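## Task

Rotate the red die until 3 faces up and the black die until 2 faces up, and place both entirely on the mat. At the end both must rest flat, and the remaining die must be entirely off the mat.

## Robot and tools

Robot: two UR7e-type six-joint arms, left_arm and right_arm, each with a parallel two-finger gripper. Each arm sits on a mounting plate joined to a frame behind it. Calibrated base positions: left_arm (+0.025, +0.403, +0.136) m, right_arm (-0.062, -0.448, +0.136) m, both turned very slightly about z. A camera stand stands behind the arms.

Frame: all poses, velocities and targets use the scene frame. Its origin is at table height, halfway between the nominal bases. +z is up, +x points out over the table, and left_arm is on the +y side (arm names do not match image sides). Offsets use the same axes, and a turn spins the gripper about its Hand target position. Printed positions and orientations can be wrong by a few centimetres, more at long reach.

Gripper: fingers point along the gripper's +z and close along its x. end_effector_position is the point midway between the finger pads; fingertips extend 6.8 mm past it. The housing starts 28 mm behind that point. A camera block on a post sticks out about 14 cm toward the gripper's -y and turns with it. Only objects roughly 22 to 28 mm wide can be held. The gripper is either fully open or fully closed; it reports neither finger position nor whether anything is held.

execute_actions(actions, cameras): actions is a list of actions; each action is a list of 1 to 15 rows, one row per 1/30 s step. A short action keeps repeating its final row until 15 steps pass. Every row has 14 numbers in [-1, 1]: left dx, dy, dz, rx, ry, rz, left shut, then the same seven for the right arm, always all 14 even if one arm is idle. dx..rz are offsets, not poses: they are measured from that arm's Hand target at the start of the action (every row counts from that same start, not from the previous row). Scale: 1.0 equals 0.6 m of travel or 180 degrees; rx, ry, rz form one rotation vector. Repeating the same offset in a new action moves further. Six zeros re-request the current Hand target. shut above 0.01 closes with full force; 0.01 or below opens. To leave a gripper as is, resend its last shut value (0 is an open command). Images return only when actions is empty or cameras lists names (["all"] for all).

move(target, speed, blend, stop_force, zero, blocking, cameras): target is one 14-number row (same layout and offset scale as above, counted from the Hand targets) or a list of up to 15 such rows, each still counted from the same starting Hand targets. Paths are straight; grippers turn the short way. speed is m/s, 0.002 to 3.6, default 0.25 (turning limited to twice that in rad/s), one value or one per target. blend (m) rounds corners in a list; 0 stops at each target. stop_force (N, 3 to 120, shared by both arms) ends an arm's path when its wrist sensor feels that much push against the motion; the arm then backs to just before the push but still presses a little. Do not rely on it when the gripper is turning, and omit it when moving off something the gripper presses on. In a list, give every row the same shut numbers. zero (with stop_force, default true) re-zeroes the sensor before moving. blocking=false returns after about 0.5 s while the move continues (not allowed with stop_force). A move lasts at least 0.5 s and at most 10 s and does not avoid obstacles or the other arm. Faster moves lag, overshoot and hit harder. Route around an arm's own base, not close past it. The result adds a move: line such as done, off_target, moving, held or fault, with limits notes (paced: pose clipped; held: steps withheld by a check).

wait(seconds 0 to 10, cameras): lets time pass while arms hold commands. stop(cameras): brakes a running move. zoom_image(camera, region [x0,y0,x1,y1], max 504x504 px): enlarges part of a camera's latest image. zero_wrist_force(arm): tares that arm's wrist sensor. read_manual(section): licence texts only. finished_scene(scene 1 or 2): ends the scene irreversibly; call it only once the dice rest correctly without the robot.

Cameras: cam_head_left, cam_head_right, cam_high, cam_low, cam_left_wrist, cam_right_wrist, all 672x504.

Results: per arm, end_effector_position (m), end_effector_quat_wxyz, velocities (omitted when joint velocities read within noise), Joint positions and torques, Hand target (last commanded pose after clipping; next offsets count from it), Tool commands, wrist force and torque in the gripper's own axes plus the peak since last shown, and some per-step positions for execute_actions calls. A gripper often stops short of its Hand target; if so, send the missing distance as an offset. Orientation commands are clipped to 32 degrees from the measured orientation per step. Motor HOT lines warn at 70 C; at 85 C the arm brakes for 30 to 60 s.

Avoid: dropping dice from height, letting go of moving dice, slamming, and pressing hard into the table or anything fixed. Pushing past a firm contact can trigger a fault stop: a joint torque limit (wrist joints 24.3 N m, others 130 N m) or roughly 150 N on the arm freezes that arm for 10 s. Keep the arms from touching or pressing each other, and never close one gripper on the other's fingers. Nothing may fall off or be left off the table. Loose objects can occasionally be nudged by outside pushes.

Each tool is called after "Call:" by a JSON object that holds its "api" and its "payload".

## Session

Call:
{"api": "execute_actions", "payload": {"actions": []}}

Scene clock: 0.00 s.
left_arm: end_effector_position=(+0.7724, +0.2626, +0.1362) end_effector_quat_wxyz=(-0.185, +0.699, +0.637, +0.269) | right_arm: end_effector_position=(+0.3784, -0.1785, +0.2307) end_effector_quat_wxyz=(+0.532, -0.083, +0.676, -0.503)
Joint positions: left_arm=[-0.508 -0.629 1.281 4.28 -0.937 -0.497] | right_arm=[4.377 -2.229 -1.873 -2.44 0.287 0.939]
Joint velocities: within noise
Joint torques (N m): no reading
Wrist force (N): no reading
Wrist torque (N m): no reading
Wrist force, peak (N): no reading
Hand target: left_arm +0.7724, +0.2626, +0.1362; -0.185, +0.699, +0.637, +0.269 | right_arm +0.3784, -0.1785, +0.2307; +0.532, -0.083, +0.676, -0.503
Tool commands: left_gripper/shut=+0.0 right_gripper/shut=+0.0
camera_calibration:
cam_left_wrist: T_world_to_cam=[[0.0331715, 0.793653, 0.607465, -0.315281], [0.545994, -0.523479, 0.65411, -0.349644], [0.837132, 0.309975, -0.450695, -0.570862], [0, 0, 0, 1]] pos_world=[0.679248, 0.244145, 0.162943]
cam_right_wrist: T_world_to_cam=[[-0.434635, -0.650088, -0.62328, 0.191163], [-0.350512, 0.759605, -0.547852, 0.411774], [0.829598, -0.0196485, -0.558015, -0.0908505], [0, 0, 0, 1]] pos_world=[0.302787, -0.190298, 0.294043]

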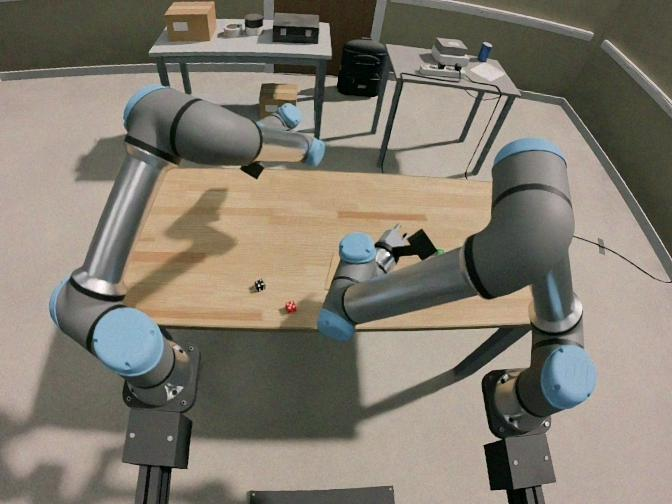

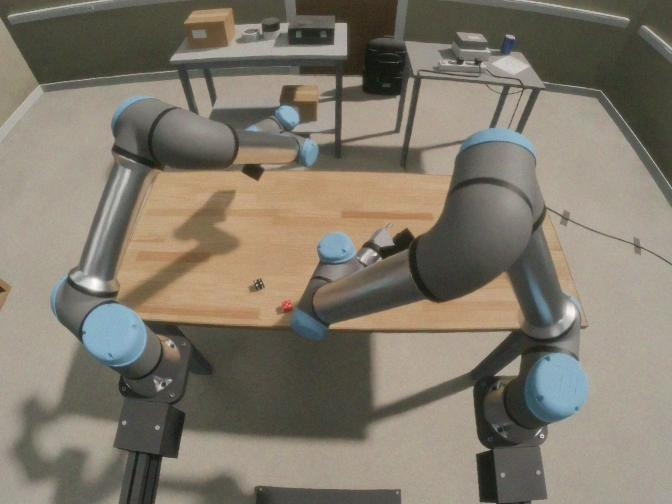

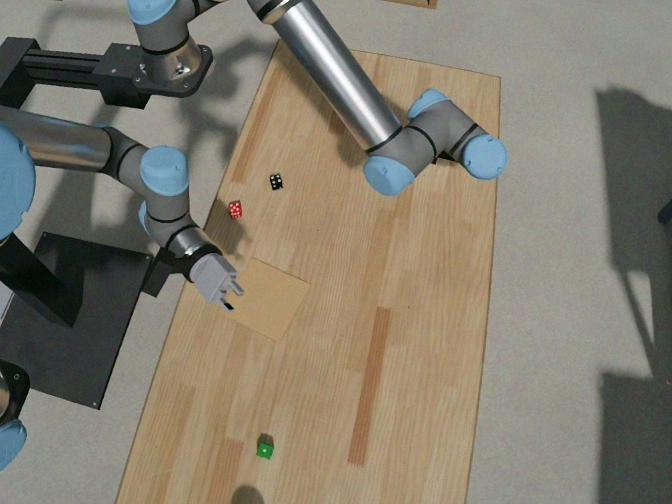

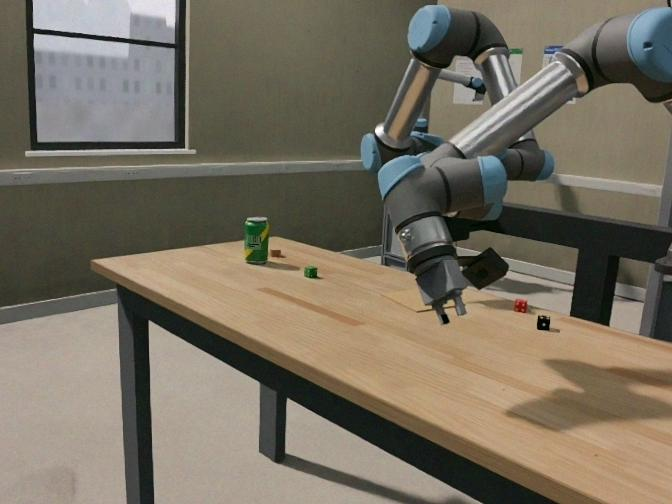

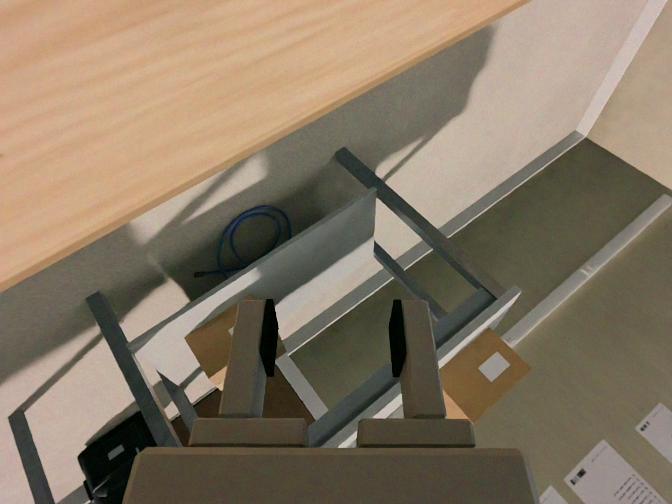

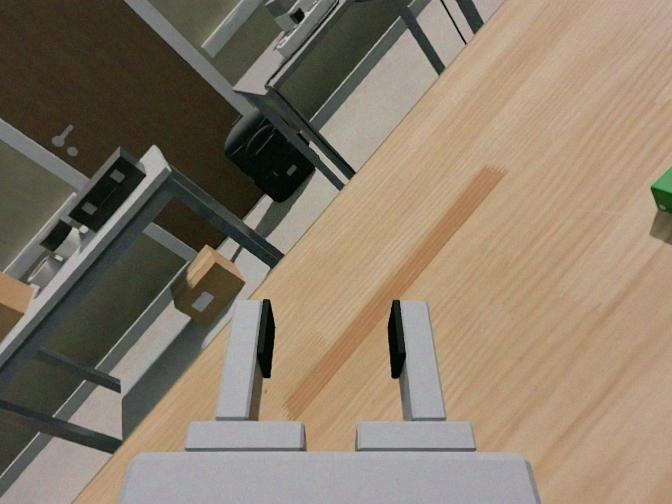

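Call:
{"api": "zoom_image", "payload": {"camera": "cam_high", "region": [210, 160, 310, 235]}}

Call:
{"api": "zoom_image", "payload": {"camera": "cam_low", "region": [490, 280, 570, 340]}}

Call:
{"api": "zoom_image", "payload": {"camera": "cam_head_left", "region": [240, 265, 320, 325]}}

Scaled by 5.040 from the camera's 672x504 image, which has a finer 960x720 frame.

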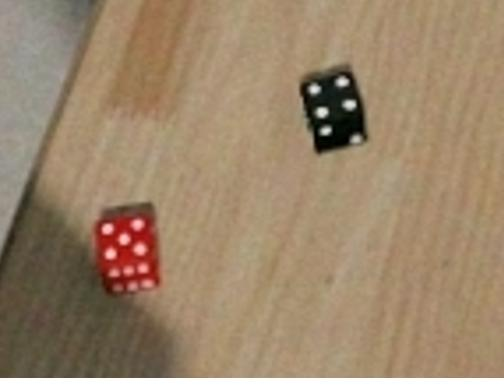

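Scaled by 6.300 from the camera's 672x504 image, which has a finer 960x720 frame.

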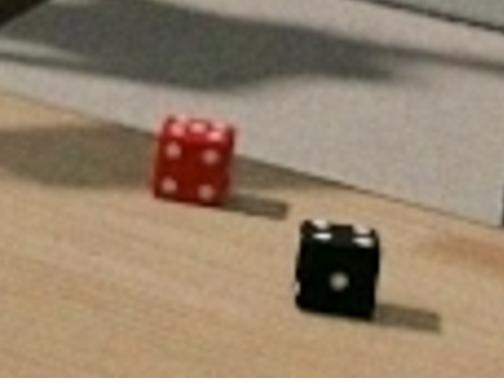

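Scaled by 6.300 from the camera's 672x504 image, which has a finer 960x720 frame.

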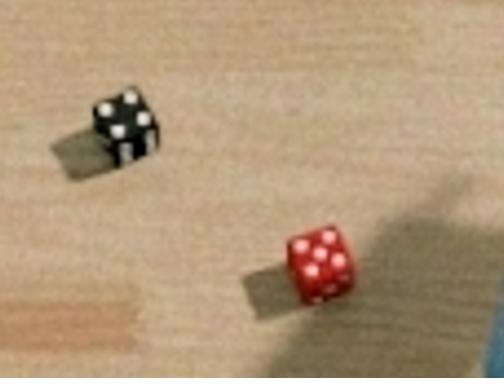

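Call:
{"api": "move", "payload": {"target": [0,0,0,0,0,0,0,-0.2332,0.4442,-0.2345,0.6313,0.0868,-0.2264,0], "speed": 0.5, "cameras": ["cam_right_wrist","cam_high"]}}

Scene clock: 303.60 s.
left_arm: end_effector_position=(+0.7724, +0.2626, +0.1362) end_effector_quat_wxyz=(-0.185, +0.699, +0.637, +0.269) | right_arm: end_effector_position=(+0.2385, +0.0880, +0.0900) end_effector_quat_wxyz=(+0.104, +0.534, +0.823, +0.160) end_effector_velocity=(+0.001, +0.001, +0.001) end_effector_angular_velocity=(+0.007, -0.001, -0.004)
Joint positions: left_arm=[-0.508 -0.629 1.281 4.28 -0.937 -0.497] | right_arm=[4.541 -2.325 -1.984 -0.176 1.259 0.923]
Joint velocities: left_arm=[within noise] | right_arm=[-0.002 -0.001 0.001 0.006 0 0.002]
Joint torques (N m): left_arm=[-1.42 -57.39 -19.22 -2.09 0.44 0.25] | right_arm=[-6.74 33.16 16.94 3.4 -2.73 1.44]
Wrist force (N): left_arm=[0.2 0.4 0.2] | right_arm=[0.1 0.0 1.3]
Wrist torque (N m): left_arm=[0.03 -0.01 0.00] | right_arm=[0.08 -0.06 -0.07]
Wrist force, peak (N): left_arm=[-0.2 0.3 0.3] | right_arm=[0.4 0.3 1.6]
Hand target: left_arm +0.7724, +0.2626, +0.1362; -0.185, +0.699, +0.637, +0.269 | right_arm +0.2385, +0.0880, +0.0900; +0.104, +0.534, +0.823, +0.160
Off the commanded pose: left_arm 0.000 m, 0 deg | right_arm 0.000 m, 0 deg.
move: done
camera_calibration:
cam_right_wrist: T_world_to_cam=[[-0.42444, 0.905453, 0.00214085, 0.0201478], [0.274846, 0.126583, 0.953119, -0.145353], [0.862734, 0.405131, -0.302587, -0.116254], [0, 0, 0, 1]] pos_world=[0.148798, 0.0472546, 0.103319]
Images, in order (width x height): cam_high 672x504, cam_right_wrist 672x504.

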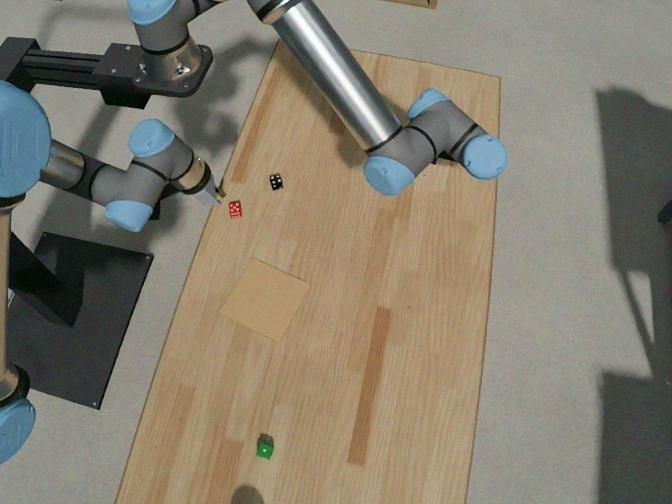

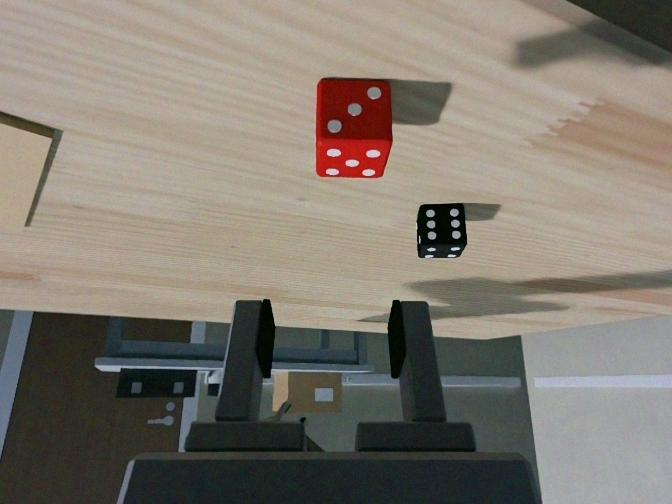

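Call:
{"api": "zoom_image", "payload": {"camera": "cam_right_wrist", "region": [290, 60, 490, 270]}}

Call:
{"api": "zoom_image", "payload": {"camera": "cam_high", "region": [205, 245, 325, 350]}}

Scaled by 2.400 from the camera's 672x504 image, which has a finer 960x720 frame.

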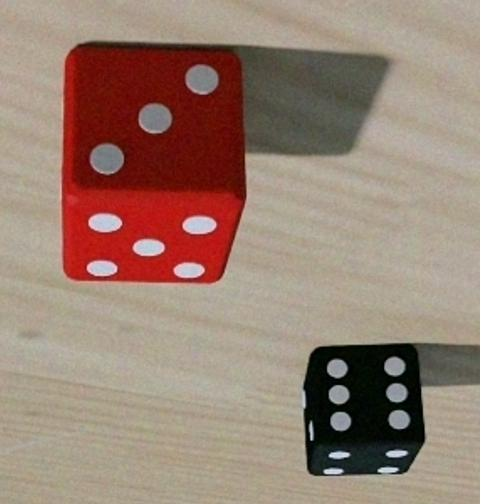

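Scaled by 4.200 from the camera's 672x504 image, which has a finer 960x720 frame.

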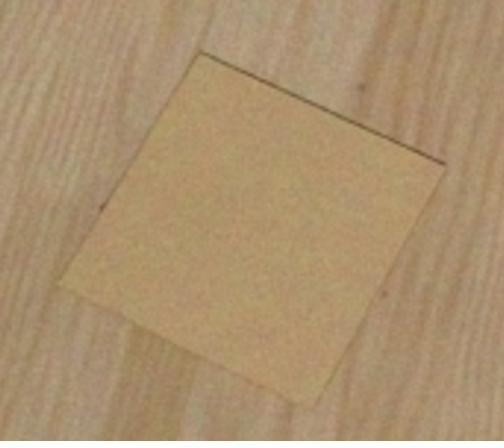

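Call:
{"api": "move", "payload": {"target": [0,0,0,0,0,0,0,0.0187,0.0213,-0.0547,0,0,0,0], "speed": 0.15, "cameras": ["cam_right_wrist"]}}

Call:
{"api": "zoom_image", "payload": {"camera": "cam_right_wrist", "region": [230, 60, 480, 330]}}

Scene clock: 364.67 s.
left_arm: end_effector_position=(+0.7724, +0.2626, +0.1362) end_effector_quat_wxyz=(-0.185, +0.699, +0.637, +0.269) | right_arm: end_effector_position=(+0.2498, +0.1008, +0.0573) end_effector_quat_wxyz=(+0.104, +0.534, +0.823, +0.160)
Joint positions: left_arm=[-0.508 -0.629 1.281 4.28 -0.937 -0.497] | right_arm=[4.526 -2.419 -1.92 -0.141 1.262 0.907]
Joint torques (N m): left_arm=[-0.42 -57.53 -19.34 -2.25 0.56 0.29] | right_arm=[5.57 34.49 7.76 0.64 0.67 2.68]
Wrist force (N): left_arm=[-0.1 0.3 0.1] | right_arm=[0.0 -0.2 1.3]
Wrist torque (N m): left_arm=[0.02 0.01 -0.01] | right_arm=[0.07 -0.05 -0.08]
Wrist force, peak (N): left_arm=[-0.3 0.4 0.2] | right_arm=[0.2 -0.3 2.2]
Hand target: left_arm +0.7724, +0.2626, +0.1362; -0.185, +0.699, +0.637, +0.269 | right_arm +0.2497, +0.1008, +0.0572; +0.104, +0.534, +0.823, +0.160
Off the commanded pose: left_arm 0.000 m, 0 deg | right_arm 0.000 m, 0 deg.
move: done
camera_calibration:
cam_right_wrist: T_world_to_cam=[[-0.424137, 0.905595, 0.00245865, 0.0133465], [0.274847, 0.126137, 0.953178, -0.118794], [0.862883, 0.404954, -0.3024, -0.141139], [0, 0, 0, 1]] pos_world=[0.160098, 0.0600528, 0.0705187]
Images, in order (width x height): cam_right_wrist 672x504.

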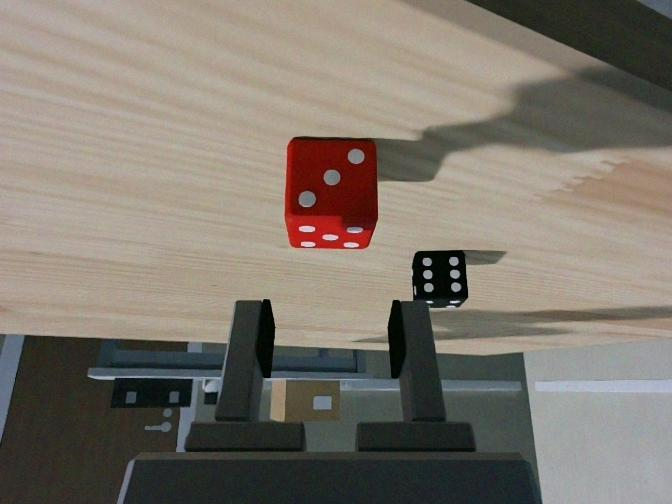

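Scaled by 1.867 from the camera's 672x504 image, which has a finer 960x720 frame.

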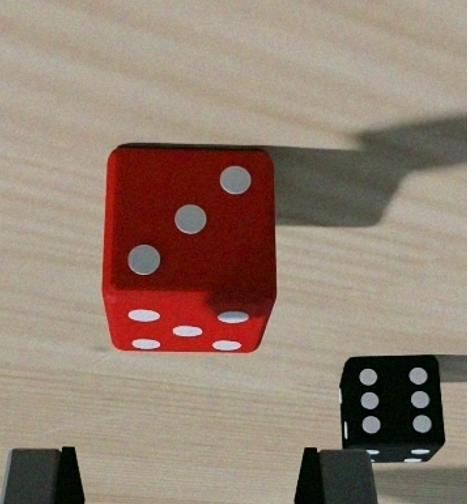

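Call:
{"api": "move", "payload": {"target": [0,0,0,0,0,0,0,0.0243,0.0108,-0.0697,0,0,0,0], "speed": 0.06, "stop_force": 8}}

Call:
{"api": "execute_actions", "payload": {"actions": [[[0,0,0,0,0,0,0,0,0,0,0,0,0,1]]], "cameras": ["cam_right_wrist"]}}

Scene clock: 472.27 s.
left_arm: end_effector_position=(+0.7724, +0.2626, +0.1362) end_effector_quat_wxyz=(-0.185, +0.699, +0.637, +0.269) | right_arm: end_effector_position=(+0.2643, +0.1073, +0.0154) end_effector_quat_wxyz=(+0.104, +0.534, +0.823, +0.160)
Joint positions: left_arm=[-0.508 -0.629 1.281 4.28 -0.937 -0.497] | right_arm=[4.503 -2.529 -1.854 -0.09 1.267 0.884]
Joint torques (N m): left_arm=[-0.23 -56.37 -19.89 -2.17 0.28 0.17] | right_arm=[7.91 36.28 1.98 0.57 -2.67 2.27]
Wrist force (N): left_arm=[0.0 0.2 0.1] | right_arm=[0.0 -0.2 1.1]
Wrist torque (N m): left_arm=[0.02 -0.01 -0.01] | right_arm=[0.08 -0.06 -0.08]
Wrist force, peak (N): left_arm=[-0.1 0.5 0.2] | right_arm=[0.0 -0.2 1.9]
Hand target: left_arm +0.7724, +0.2626, +0.1362; -0.185, +0.699, +0.637, +0.269 | right_arm +0.2643, +0.1073, +0.0154; +0.104, +0.534, +0.823, +0.160
Off the commanded pose: left_arm 0.000 m, 0 deg | right_arm 0.000 m, 0 deg.
move: done

Scene clock: 472.97 s.
left_arm: end_effector_position=(+0.7724, +0.2626, +0.1362) end_effector_quat_wxyz=(-0.185, +0.699, +0.637, +0.269) | right_arm: end_effector_position=(+0.2643, +0.1073, +0.0154) end_effector_quat_wxyz=(+0.104, +0.534, +0.823, +0.160)
Joint positions: left_arm=[-0.508 -0.629 1.281 4.28 -0.937 -0.497] | right_arm=[4.503 -2.529 -1.854 -0.09 1.267 0.884]
Joint torques (N m): left_arm=[0 -56.75 -19.35 -2.36 0.39 0.39] | right_arm=[6.37 36.63 2.26 0.62 -2.82 1.92]
Wrist force (N): left_arm=[0.0 0.0 0.1] | right_arm=[0.1 0.3 0.3]
Wrist torque (N m): left_arm=[0.00 0.00 -0.01] | right_arm=[0.07 -0.07 -0.08]
Wrist force, peak (N): left_arm=[0.2 0.1 -0.2] | right_arm=[-0.2 0.6 0.4]
Hand target: left_arm +0.7724, +0.2626, +0.1362; -0.185, +0.699, +0.637, +0.269 | right_arm +0.2643, +0.1073, +0.0154; +0.104, +0.534, +0.823, +0.160
Off the commanded pose: left_arm 0.000 m, 0 deg | right_arm 0.000 m, 0 deg.
Step readings (end_effector_position of left_arm | right_arm):
0: (+0.7724, +0.2626, +0.1362) | (+0.2643, +0.1073, +0.0154)
1: (+0.7724, +0.2626, +0.1362) | (+0.2643, +0.1073, +0.0154)
2: (+0.7724, +0.2626, +0.1362) | (+0.2643, +0.1073, +0.0154)
4: (+0.7724, +0.2626, +0.1362) | (+0.2643, +0.1073, +0.0154)
8: (+0.7724, +0.2626, +0.1362) | (+0.2643, +0.1073, +0.0154)
15: (+0.7724, +0.2626, +0.1362) | (+0.2643, +0.1073, +0.0154)
camera_calibration:
cam_right_wrist: T_world_to_cam=[[-0.424162, 0.905583, 0.0023729, 0.0137627], [0.274892, 0.126258, 0.953149, -0.0837037], [0.862856, 0.404942, -0.302491, -0.169033], [0, 0, 0, 1]] pos_world=[0.174698, 0.0665532, 0.0286185]
Images, in order (width x height): cam_right_wrist 672x504.

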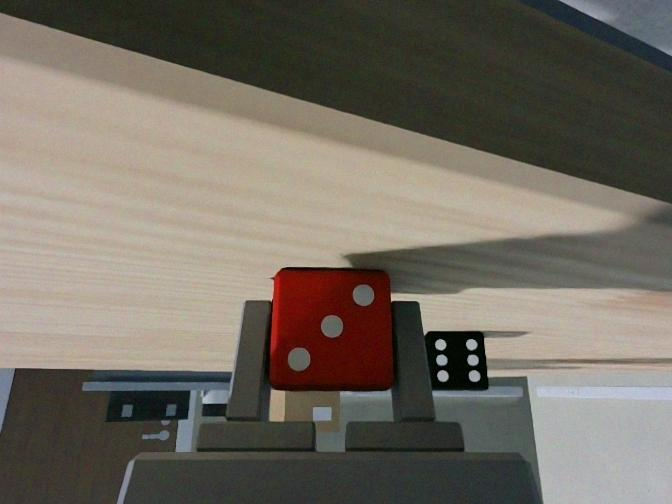

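Call:
{"api": "move", "payload": {"target": [[0,0,0,0,0,0,0,0,0,0.1,0,0,0,1],[0,0,0,0,0,0,0,0.1260,-0.1455,0.1408,-0.2244,0.1402,0.3572,1],[0,0,0,0,0,0,0,0.2490,-0.3263,0.0492,-0.6078,-0.0213,0.5638,1]], "speed": [0.15,0.45,0.45], "blend": [0.03,0.04,0], "cameras": ["cam_high","cam_right_wrist","cam_low"]}}

Call:
{"api": "zoom_image", "payload": {"camera": "cam_high", "region": [190, 230, 340, 360]}}

Scene clock: 482.40 s.
left_arm: end_effector_position=(+0.7724, +0.2626, +0.1362) end_effector_quat_wxyz=(-0.185, +0.699, +0.637, +0.269) | right_arm: end_effector_position=(+0.4137, -0.0885, +0.0449) end_effector_quat_wxyz=(+0.321, -0.476, +0.679, -0.458) end_effector_velocity=(+0.000, +0.001, +0.001) end_effector_angular_velocity=(+0.003, -0.002, +0.002)
Joint positions: left_arm=[-0.508 -0.629 1.281 4.28 -0.937 -0.497] | right_arm=[4.362 -2.64 -1.992 -0.023 0.385 -1.633]
Joint velocities: left_arm=[within noise] | right_arm=[0 0 0.002 0.006 0 -0.005]
Joint torques (N m): left_arm=[-1.13 -57.4 -19.96 -2.46 0.46 0.32] | right_arm=[0.99 38.66 10.31 3.84 -4.38 -1.6]
Wrist force (N): left_arm=[0.0 0.4 0.0] | right_arm=[0.0 0.0 0.5]
Wrist torque (N m): left_arm=[0.04 -0.01 -0.01] | right_arm=[-0.06 -0.06 -0.04]
Wrist force, peak (N): left_arm=[-0.1 0.5 0.1] | right_arm=[0.2 -1.0 2.5]
Hand target: left_arm +0.7724, +0.2626, +0.1362; -0.185, +0.699, +0.637, +0.269 | right_arm +0.4137, -0.0885, +0.0449; +0.321, -0.476, +0.679, -0.458
Off the commanded pose: left_arm 0.000 m, 0 deg | right_arm 0.000 m, 0 deg.
move: done
camera_calibration:
cam_right_wrist: T_world_to_cam=[[-0.344327, -0.938661, 0.0188331, 0.0573453], [-0.896774, 0.322891, -0.302552, 0.430396], [0.277913, -0.121066, -0.952947, 0.0149543], [0, 0, 0, 1]] pos_world=[0.401557, -0.0833327, 0.143388]
Images, in order (width x height): cam_high 672x504, cam_low 672x504, cam_right_wrist 672x504.

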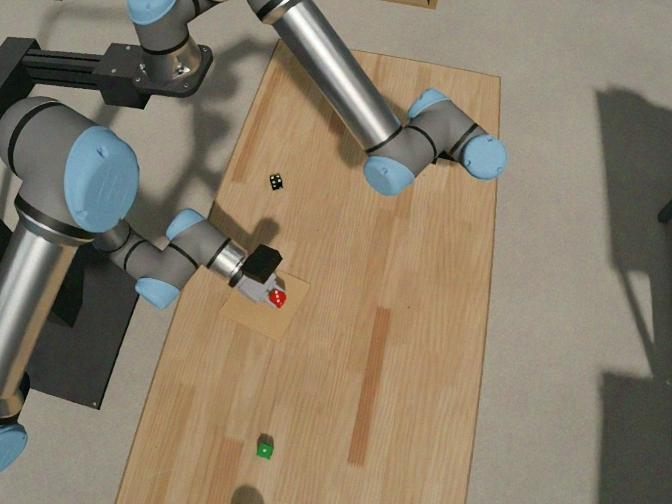

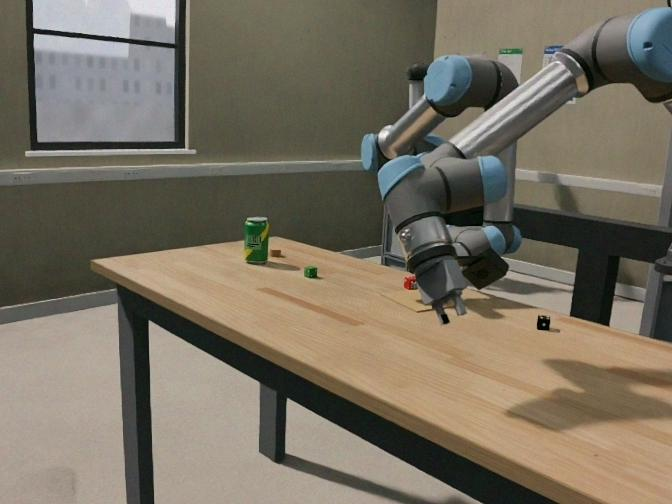

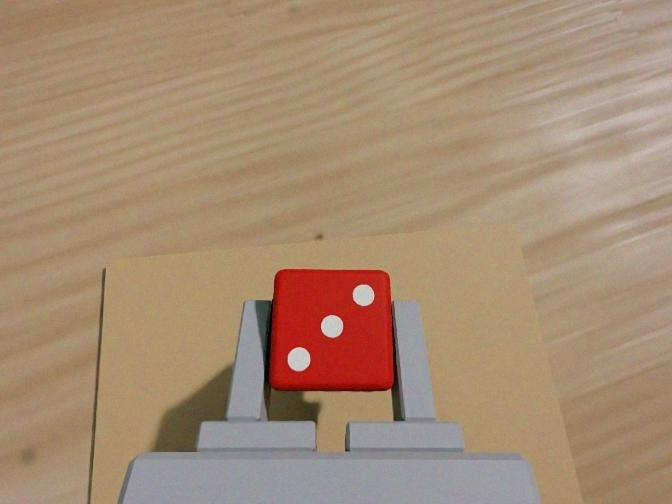

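Scaled by 3.360 from the camera's 672x504 image, which has a finer 960x720 frame.

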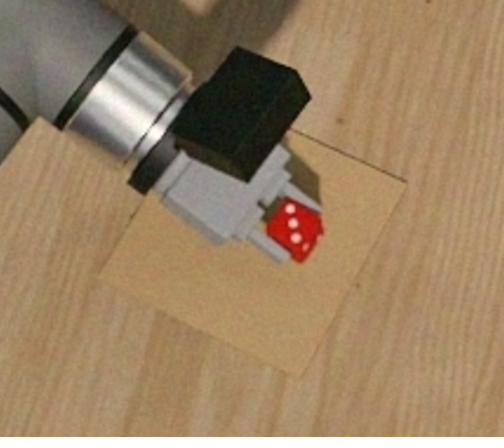

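Call:
{"api": "move", "payload": {"target": [[0,0,0,0,0,0,0,0,0,-0.0307,0,0,0,1],[0,0,0,0,0,0,0,0,0,-0.0548,0,0,0,1]], "speed": [0.05,0.01], "stop_force": 4}}

Scene clock: 506.70 s.
left_arm: end_effector_position=(+0.7724, +0.2626, +0.1362) end_effector_quat_wxyz=(-0.185, +0.699, +0.637, +0.269) | right_arm: end_effector_position=(+0.4137, -0.0885, +0.0179) end_effector_quat_wxyz=(+0.321, -0.476, +0.679, -0.458)
Joint positions: left_arm=[-0.508 -0.629 1.281 4.28 -0.937 -0.497] | right_arm=[4.362 -2.709 -1.957 0.011 0.385 -1.633]
Joint torques (N m): left_arm=[-0.64 -57.9 -19.26 -2.48 0.37 0.38] | right_arm=[-3.7 46.86 -5.5 0.32 1.71 -1.08]
Wrist force (N): left_arm=[0.0 0.1 0.2] | right_arm=[-0.3 -0.7 0.2]
Wrist torque (N m): left_arm=[0.01 0.00 -0.01] | right_arm=[-0.04 -0.07 -0.03]
Wrist force, peak (N): left_arm=[0.0 0.0 0.5] | right_arm=[3.8 -13.5 -8.3]
Hand target: left_arm +0.7724, +0.2626, +0.1362; -0.185, +0.699, +0.637, +0.269 | right_arm +0.4137, -0.0885, +0.0179; +0.321, -0.476, +0.679, -0.458 (not the last commanded pose)
Off the commanded pose: left_arm 0.000 m, 0 deg | right_arm 0.006 m, 0 deg.
move: contact (right_arm); path passed 1 of 2 targets

Call:
{"api": "execute_actions", "payload": {"actions": [[[0,0,0,0,0,0,0,0,0,0,0,0,0,0]]]}}

Call:
{"api": "move", "payload": {"target": [[0,0,0,0,0,0,0,-0.1017,0.0370,0.0437,0,0,0,0],[0,0,0,0,0,0,0,-0.1062,0.1975,0.1702,0.1605,0.1968,-0.0835,0],[0,0,0,0,0,0,0,-0.1170,0.4135,0.1202,0.3209,0.3935,-0.1670,0]], "speed": [0.12,0.45,0.45], "blend": [0.02,0.04,0], "cameras": ["cam_high","cam_low","cam_right_wrist"]}}

Call:
{"api": "zoom_image", "payload": {"camera": "cam_right_wrist", "region": [230, 60, 480, 330]}}

Call:
{"api": "zoom_image", "payload": {"camera": "cam_high", "region": [205, 245, 325, 350]}}

Scene clock: 550.23 s.
left_arm: end_effector_position=(+0.7724, +0.2626, +0.1362) end_effector_quat_wxyz=(-0.185, +0.699, +0.637, +0.269) | right_arm: end_effector_position=(+0.4137, -0.0885, +0.0179) end_effector_quat_wxyz=(+0.321, -0.476, +0.679, -0.458)
Joint positions: left_arm=[-0.508 -0.629 1.281 4.28 -0.937 -0.497] | right_arm=[4.362 -2.709 -1.957 0.011 0.385 -1.633]
Joint torques (N m): left_arm=[-0.12 -58.13 -19.45 -2.36 0.45 0.38] | right_arm=[-2.9 46.98 -3.29 0.69 1.26 2.35]
Wrist force (N): left_arm=[0.1 0.0 0.1] | right_arm=[-0.3 0.2 0.3]
Wrist torque (N m): left_arm=[0.00 -0.01 -0.01] | right_arm=[-0.03 -0.04 -0.03]
Wrist force, peak (N): left_arm=[0.2 0.5 -0.1] | right_arm=[-0.3 -1.3 -0.1]
Hand target: left_arm +0.7724, +0.2626, +0.1362; -0.185, +0.699, +0.637, +0.269 | right_arm +0.4137, -0.0885, +0.0179; +0.321, -0.476, +0.679, -0.458
Off the commanded pose: left_arm 0.000 m, 0 deg | right_arm 0.000 m, 0 deg.
Step readings (end_effector_position of left_arm | right_arm):
0: (+0.7724, +0.2626, +0.1362) | (+0.4137, -0.0885, +0.0179)
1: (+0.7724, +0.2626, +0.1362) | (+0.4137, -0.0885, +0.0179)
2: (+0.7724, +0.2626, +0.1362) | (+0.4137, -0.0885, +0.0179)
4: (+0.7724, +0.2626, +0.1362) | (+0.4137, -0.0885, +0.0179)
8: (+0.7724, +0.2626, +0.1362) | (+0.4137, -0.0885, +0.0179)
15: (+0.7724, +0.2626, +0.1362) | (+0.4137, -0.0885, +0.0179)

Scene clock: 553.23 s.
left_arm: end_effector_position=(+0.7724, +0.2626, +0.1362) end_effector_quat_wxyz=(-0.185, +0.699, +0.637, +0.269) | right_arm: end_effector_position=(+0.3436, +0.1596, +0.0900) end_effector_quat_wxyz=(-0.052, -0.267, +0.945, +0.184)
Joint positions: left_arm=[-0.508 -0.629 1.281 4.28 -0.937 -0.497] | right_arm=[4.241 -2.504 -1.513 -0.494 1.9 -1.01]
Joint torques (N m): left_arm=[-1.85 -56.78 -19.96 -2.49 0.42 0.39] | right_arm=[7.85 41.18 16.34 1.89 2.61 0.03]
Wrist force (N): left_arm=[0.1 0.1 0.0] | right_arm=[-0.2 -0.3 1.0]
Wrist torque (N m): left_arm=[0.01 -0.01 -0.01] | right_arm=[0.06 -0.03 -0.08]
Wrist force, peak (N): left_arm=[0.4 0.2 0.3] | right_arm=[-0.6 0.2 1.5]
Hand target: left_arm +0.7724, +0.2626, +0.1362; -0.185, +0.699, +0.637, +0.269 | right_arm +0.3435, +0.1596, +0.0900; -0.052, -0.267, +0.945, +0.184
Off the commanded pose: left_arm 0.000 m, 0 deg | right_arm 0.000 m, 0 deg.
move: done
camera_calibration:
cam_right_wrist: T_world_to_cam=[[-0.841656, -0.540009, 0.00224859, 0.373999], [-0.161748, 0.256068, 0.95303, -0.0539195], [-0.515221, 0.80176, -0.302867, 0.174241], [0, 0, 0, 1]] pos_world=[0.39583, 0.0760706, 0.103318]
Images, in order (width x height): cam_high 672x504, cam_low 672x504, cam_right_wrist 672x504.

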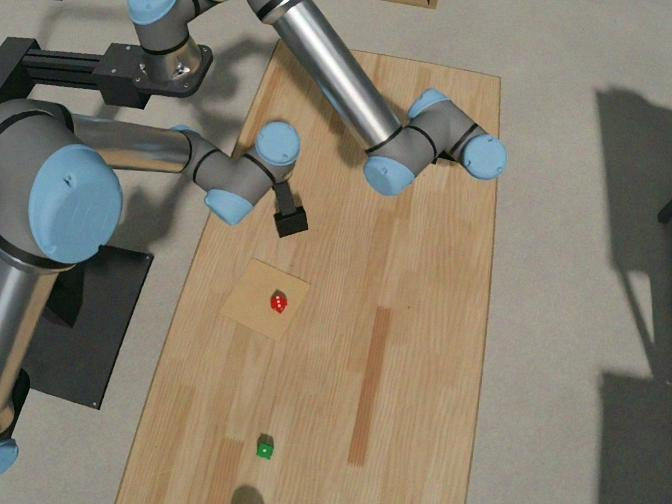

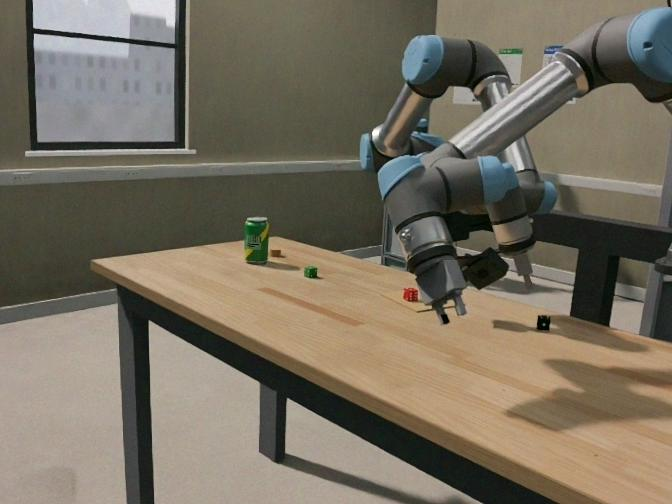

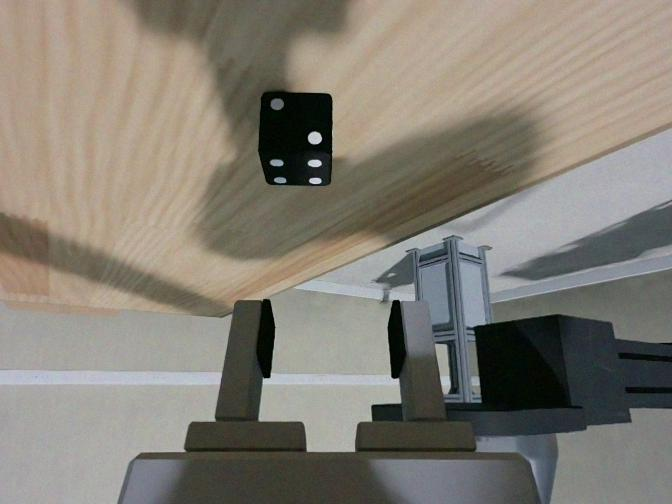

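Scaled by 1.867 from the camera's 672x504 image, which has a finer 960x720 frame.

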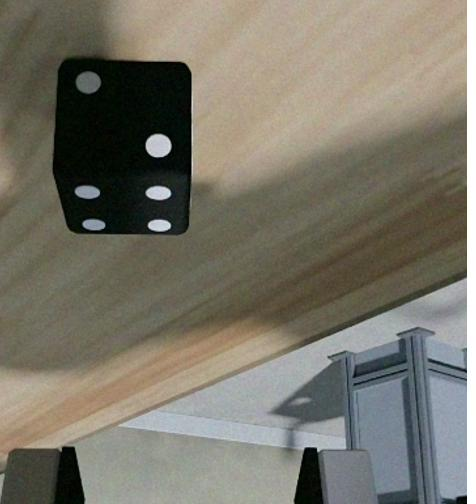

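Scaled by 4.200 from the camera's 672x504 image, which has a finer 960x720 frame.

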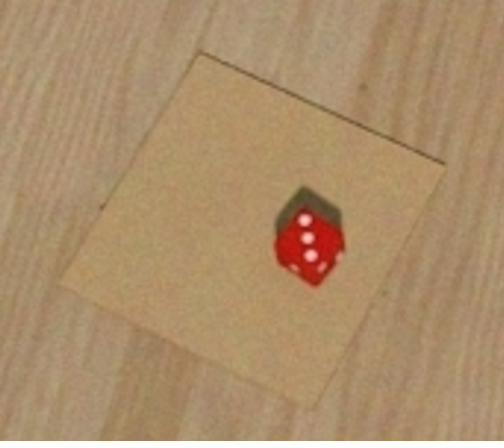

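Call:
{"api": "move", "payload": {"target": [0,0,0,0,0,0,0,0.0005,0.0377,-0.0547,0,0,0,0], "speed": 0.15, "cameras": ["cam_right_wrist"]}}

Call:
{"api": "zoom_image", "payload": {"camera": "cam_right_wrist", "region": [230, 60, 480, 330]}}

Scene clock: 580.77 s.
left_arm: end_effector_position=(+0.7724, +0.2626, +0.1362) end_effector_quat_wxyz=(-0.185, +0.699, +0.637, +0.269) | right_arm: end_effector_position=(+0.3437, +0.1823, +0.0572) end_effector_quat_wxyz=(-0.052, -0.267, +0.945, +0.184)
Joint positions: left_arm=[-0.508 -0.629 1.281 4.28 -0.937 -0.497] | right_arm=[4.256 -2.593 -1.433 -0.481 1.897 -0.995]
Joint torques (N m): left_arm=[-0.28 -56.98 -19.1 -2.35 0.23 0.27] | right_arm=[-6.82 43.88 12.58 0.57 -0.94 -2.11]
Wrist force (N): left_arm=[0.1 0.2 -0.1] | right_arm=[-0.2 -0.1 1.3]
Wrist torque (N m): left_arm=[0.02 -0.01 -0.01] | right_arm=[0.08 -0.02 -0.14]
Wrist force, peak (N): left_arm=[0.3 0.3 0.2] | right_arm=[-0.3 0.2 1.7]
Hand target: left_arm +0.7724, +0.2626, +0.1362; -0.185, +0.699, +0.637, +0.269 | right_arm +0.3438, +0.1823, +0.0572; -0.052, -0.267, +0.945, +0.184
Off the commanded pose: left_arm 0.000 m, 0 deg | right_arm 0.000 m, 0 deg.
move: done
camera_calibration:
cam_right_wrist: T_world_to_cam=[[-0.841666, -0.539994, 0.00230489, 0.386414], [-0.161501, 0.255794, 0.953146, -0.0285358], [-0.515282, 0.801858, -0.302503, 0.146149], [0, 0, 0, 1]] pos_world=[0.395931, 0.0987698, 0.0705186]
Images, in order (width x height): cam_right_wrist 672x504.

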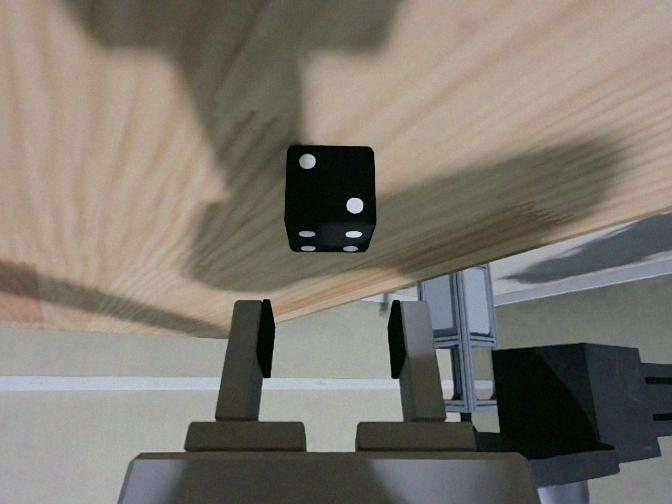

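Scaled by 1.867 from the camera's 672x504 image, which has a finer 960x720 frame.

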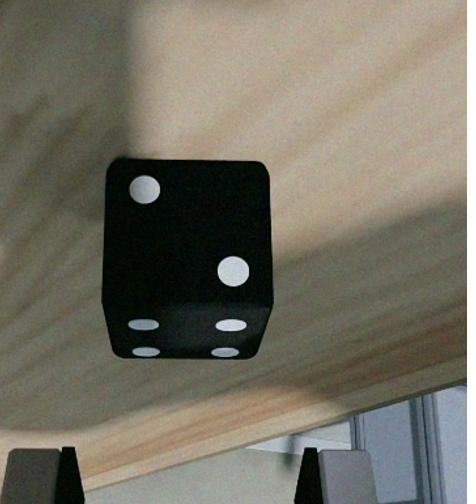

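Call:
{"api": "move", "payload": {"target": [0,0,0,0,0,0,0,-0.0142,0.0242,-0.0695,0,0,0,0], "speed": 0.06, "stop_force": 8}}

Call:
{"api": "execute_actions", "payload": {"actions": [[[0,0,0,0,0,0,0,0,0,0,0,0,0,1]]], "cameras": ["cam_right_wrist"]}}

Scene clock: 603.57 s.
left_arm: end_effector_position=(+0.7724, +0.2626, +0.1362) end_effector_quat_wxyz=(-0.185, +0.699, +0.637, +0.269) | right_arm: end_effector_position=(+0.3353, +0.1968, +0.0155) end_effector_quat_wxyz=(-0.052, -0.267, +0.945, +0.184)
Joint positions: left_arm=[-0.508 -0.629 1.281 4.28 -0.937 -0.497] | right_arm=[4.276 -2.682 -1.382 -0.436 1.893 -0.975]
Joint torques (N m): left_arm=[-1.42 -58.47 -19.2 -2.49 0.34 0.39] | right_arm=[-6.7 44.93 6.85 0.71 1.87 -2.03]
Wrist force (N): left_arm=[-0.1 0.0 -0.2] | right_arm=[0.1 0.0 1.0]
Wrist torque (N m): left_arm=[0.00 0.01 -0.01] | right_arm=[0.10 -0.06 -0.14]
Wrist force, peak (N): left_arm=[-0.2 0.2 0.4] | right_arm=[0.2 -0.3 1.9]
Hand target: left_arm +0.7724, +0.2626, +0.1362; -0.185, +0.699, +0.637, +0.269 | right_arm +0.3353, +0.1968, +0.0155; -0.052, -0.267, +0.945, +0.184
Off the commanded pose: left_arm 0.000 m, 0 deg | right_arm 0.000 m, 0 deg.
move: done

Scene clock: 604.27 s.
left_arm: end_effector_position=(+0.7724, +0.2626, +0.1362) end_effector_quat_wxyz=(-0.185, +0.699, +0.637, +0.269) | right_arm: end_effector_position=(+0.3353, +0.1968, +0.0155) end_effector_quat_wxyz=(-0.052, -0.267, +0.945, +0.184)
Joint positions: left_arm=[-0.508 -0.629 1.281 4.28 -0.937 -0.497] | right_arm=[4.276 -2.682 -1.382 -0.436 1.893 -0.975]
Joint torques (N m): left_arm=[-0.18 -56.61 -18.91 -2.63 0.33 0.44] | right_arm=[-6.12 43.69 7.49 0.57 2.31 -1.5]
Wrist force (N): left_arm=[0.2 0.2 0.2] | right_arm=[0.0 0.4 -0.1]
Wrist torque (N m): left_arm=[0.01 -0.01 -0.01] | right_arm=[0.08 -0.03 -0.14]
Wrist force, peak (N): left_arm=[0.2 0.4 0.2] | right_arm=[0.1 0.8 -0.5]
Hand target: left_arm +0.7724, +0.2626, +0.1362; -0.185, +0.699, +0.637, +0.269 | right_arm +0.3353, +0.1968, +0.0155; -0.052, -0.267, +0.945, +0.184
Off the commanded pose: left_arm 0.000 m, 0 deg | right_arm 0.000 m, 0 deg.
Step readings (end_effector_position of left_arm | right_arm):
0: (+0.7724, +0.2626, +0.1362) | (+0.3353, +0.1968, +0.0155)
1: (+0.7724, +0.2626, +0.1362) | (+0.3353, +0.1968, +0.0155)
2: (+0.7724, +0.2626, +0.1362) | (+0.3353, +0.1968, +0.0155)
4: (+0.7724, +0.2626, +0.1362) | (+0.3353, +0.1968, +0.0155)
8: (+0.7724, +0.2626, +0.1362) | (+0.3353, +0.1968, +0.0155)
15: (+0.7724, +0.2626, +0.1362) | (+0.3353, +0.1968, +0.0155)
camera_calibration:
cam_right_wrist: T_world_to_cam=[[-0.841636, -0.54004, 0.00241094, 0.387261], [-0.161422, 0.255826, 0.953151, 0.00620544], [-0.515357, 0.801816, -0.302486, 0.117582], [0, 0, 0, 1]] pos_world=[0.387531, 0.11327, 0.0287185]
Images, in order (width x height): cam_right_wrist 672x504.

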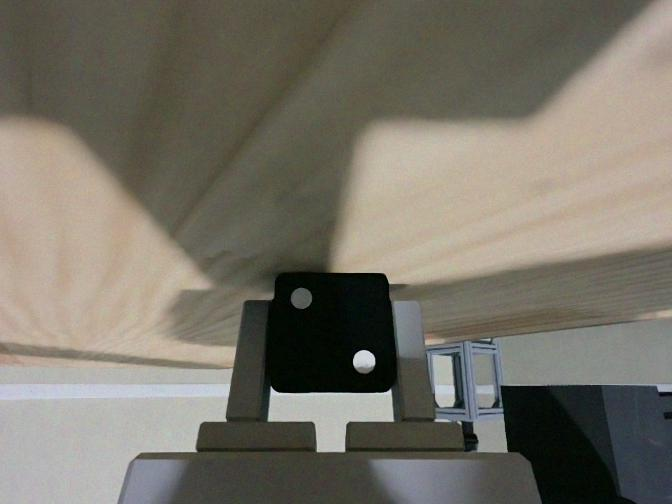

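Call:
{"api": "move", "payload": {"target": [[0,0,0,0,0,0,0,0,0,0.1,0,0,0,1],[0,0,0,0,0,0,0,0.0163,-0.2280,0.1742,-0.1605,-0.1968,0.0835,1],[0,0,0,0,0,0,0,0.0205,-0.4440,0.0492,-0.3209,-0.3935,0.1670,1]], "speed": [0.15,0.4,0.4], "blend": [0.03,0.04,0]}}

Call:
{"api": "move", "payload": {"target": [[0,0,0,0,0,0,0,0,0,-0.0307,0,0,0,1],[0,0,0,0,0,0,0,0,0,-0.0548,0,0,0,1]], "speed": [0.05,0.01], "stop_force": 4, "cameras": ["cam_right_wrist","cam_high"]}}

Scene clock: 614.23 s.
left_arm: end_effector_position=(+0.7724, +0.2626, +0.1362) end_effector_quat_wxyz=(-0.185, +0.699, +0.637, +0.269) | right_arm: end_effector_position=(+0.3475, -0.0696, +0.0450) end_effector_quat_wxyz=(+0.321, -0.476, +0.679, -0.458)
Joint positions: left_arm=[-0.508 -0.629 1.281 4.28 -0.937 -0.497] | right_arm=[4.501 -2.548 -2.074 -0.368 0.401 -1.27]
Joint torques (N m): left_arm=[-0.31 -57.27 -19.42 -2.59 0.16 0.35] | right_arm=[-7.34 31.33 5.9 0.79 -3.76 2.21]
Wrist force (N): left_arm=[-0.1 0.0 0.0] | right_arm=[0.2 0.6 0.5]
Wrist torque (N m): left_arm=[0.00 0.01 -0.01] | right_arm=[0.00 -0.09 0.01]
Wrist force, peak (N): left_arm=[-0.1 -0.1 0.6] | right_arm=[0.1 -0.8 2.8]
Hand target: left_arm +0.7724, +0.2626, +0.1362; -0.185, +0.699, +0.637, +0.269 | right_arm +0.3476, -0.0696, +0.0450; +0.321, -0.476, +0.679, -0.458
Off the commanded pose: left_arm 0.000 m, 0 deg | right_arm 0.000 m, 0 deg.
move: done

Scene clock: 616.23 s.
left_arm: end_effector_position=(+0.7724, +0.2626, +0.1362) end_effector_quat_wxyz=(-0.185, +0.699, +0.637, +0.269) | right_arm: end_effector_position=(+0.3476, -0.0696, +0.0196) end_effector_quat_wxyz=(+0.321, -0.476, +0.679, -0.458)
Joint positions: left_arm=[-0.508 -0.629 1.281 4.28 -0.937 -0.497] | right_arm=[4.501 -2.616 -2.046 -0.33 0.4 -1.269]
Joint torques (N m): left_arm=[0 -57.2 -19.17 -2.43 0.37 0.45] | right_arm=[-4.96 44.53 -4.89 0.12 1.6 -0.84]
Wrist force (N): left_arm=[0.2 -0.1 0.2] | right_arm=[-0.2 -0.4 0.0]
Wrist torque (N m): left_arm=[0.00 -0.02 -0.01] | right_arm=[-0.02 -0.07 0.01]
Wrist force, peak (N): left_arm=[0.2 0.5 0.2] | right_arm=[4.6 -16.0 -9.5]
Hand target: left_arm +0.7724, +0.2626, +0.1362; -0.185, +0.699, +0.637, +0.269 | right_arm +0.3476, -0.0696, +0.0196; +0.321, -0.476, +0.679, -0.458 (not the last commanded pose)
Off the commanded pose: left_arm 0.000 m, 0 deg | right_arm 0.007 m, 0 deg.
move: contact (right_arm); path passed 1 of 2 targets
camera_calibration:
cam_right_wrist: T_world_to_cam=[[-0.344154, -0.938721, 0.0189893, 0.0526869], [-0.896841, 0.322679, -0.302581, 0.357284], [0.277912, -0.121165, -0.952934, 0.0115231], [0, 0, 0, 1]] pos_world=[0.335357, -0.0644334, 0.118088]
Images, in order (width x height): cam_high 672x504, cam_right_wrist 672x504.

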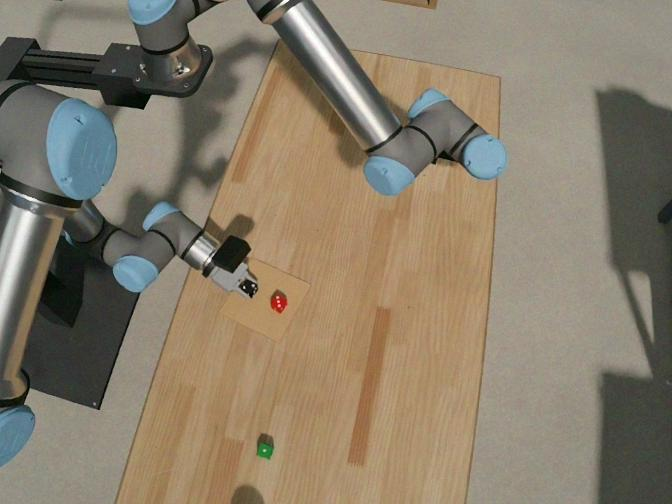

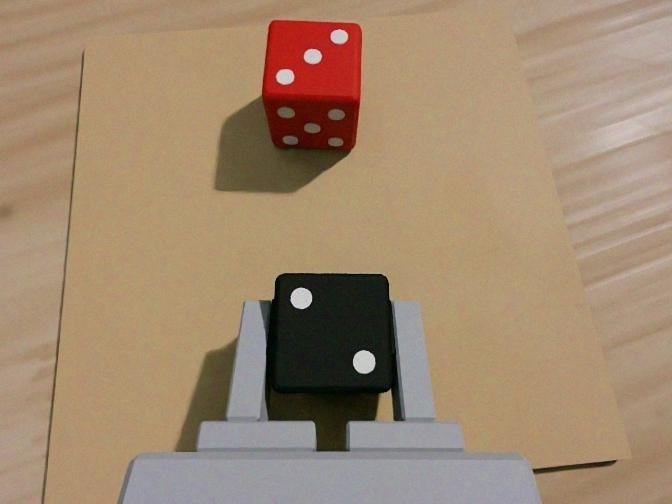

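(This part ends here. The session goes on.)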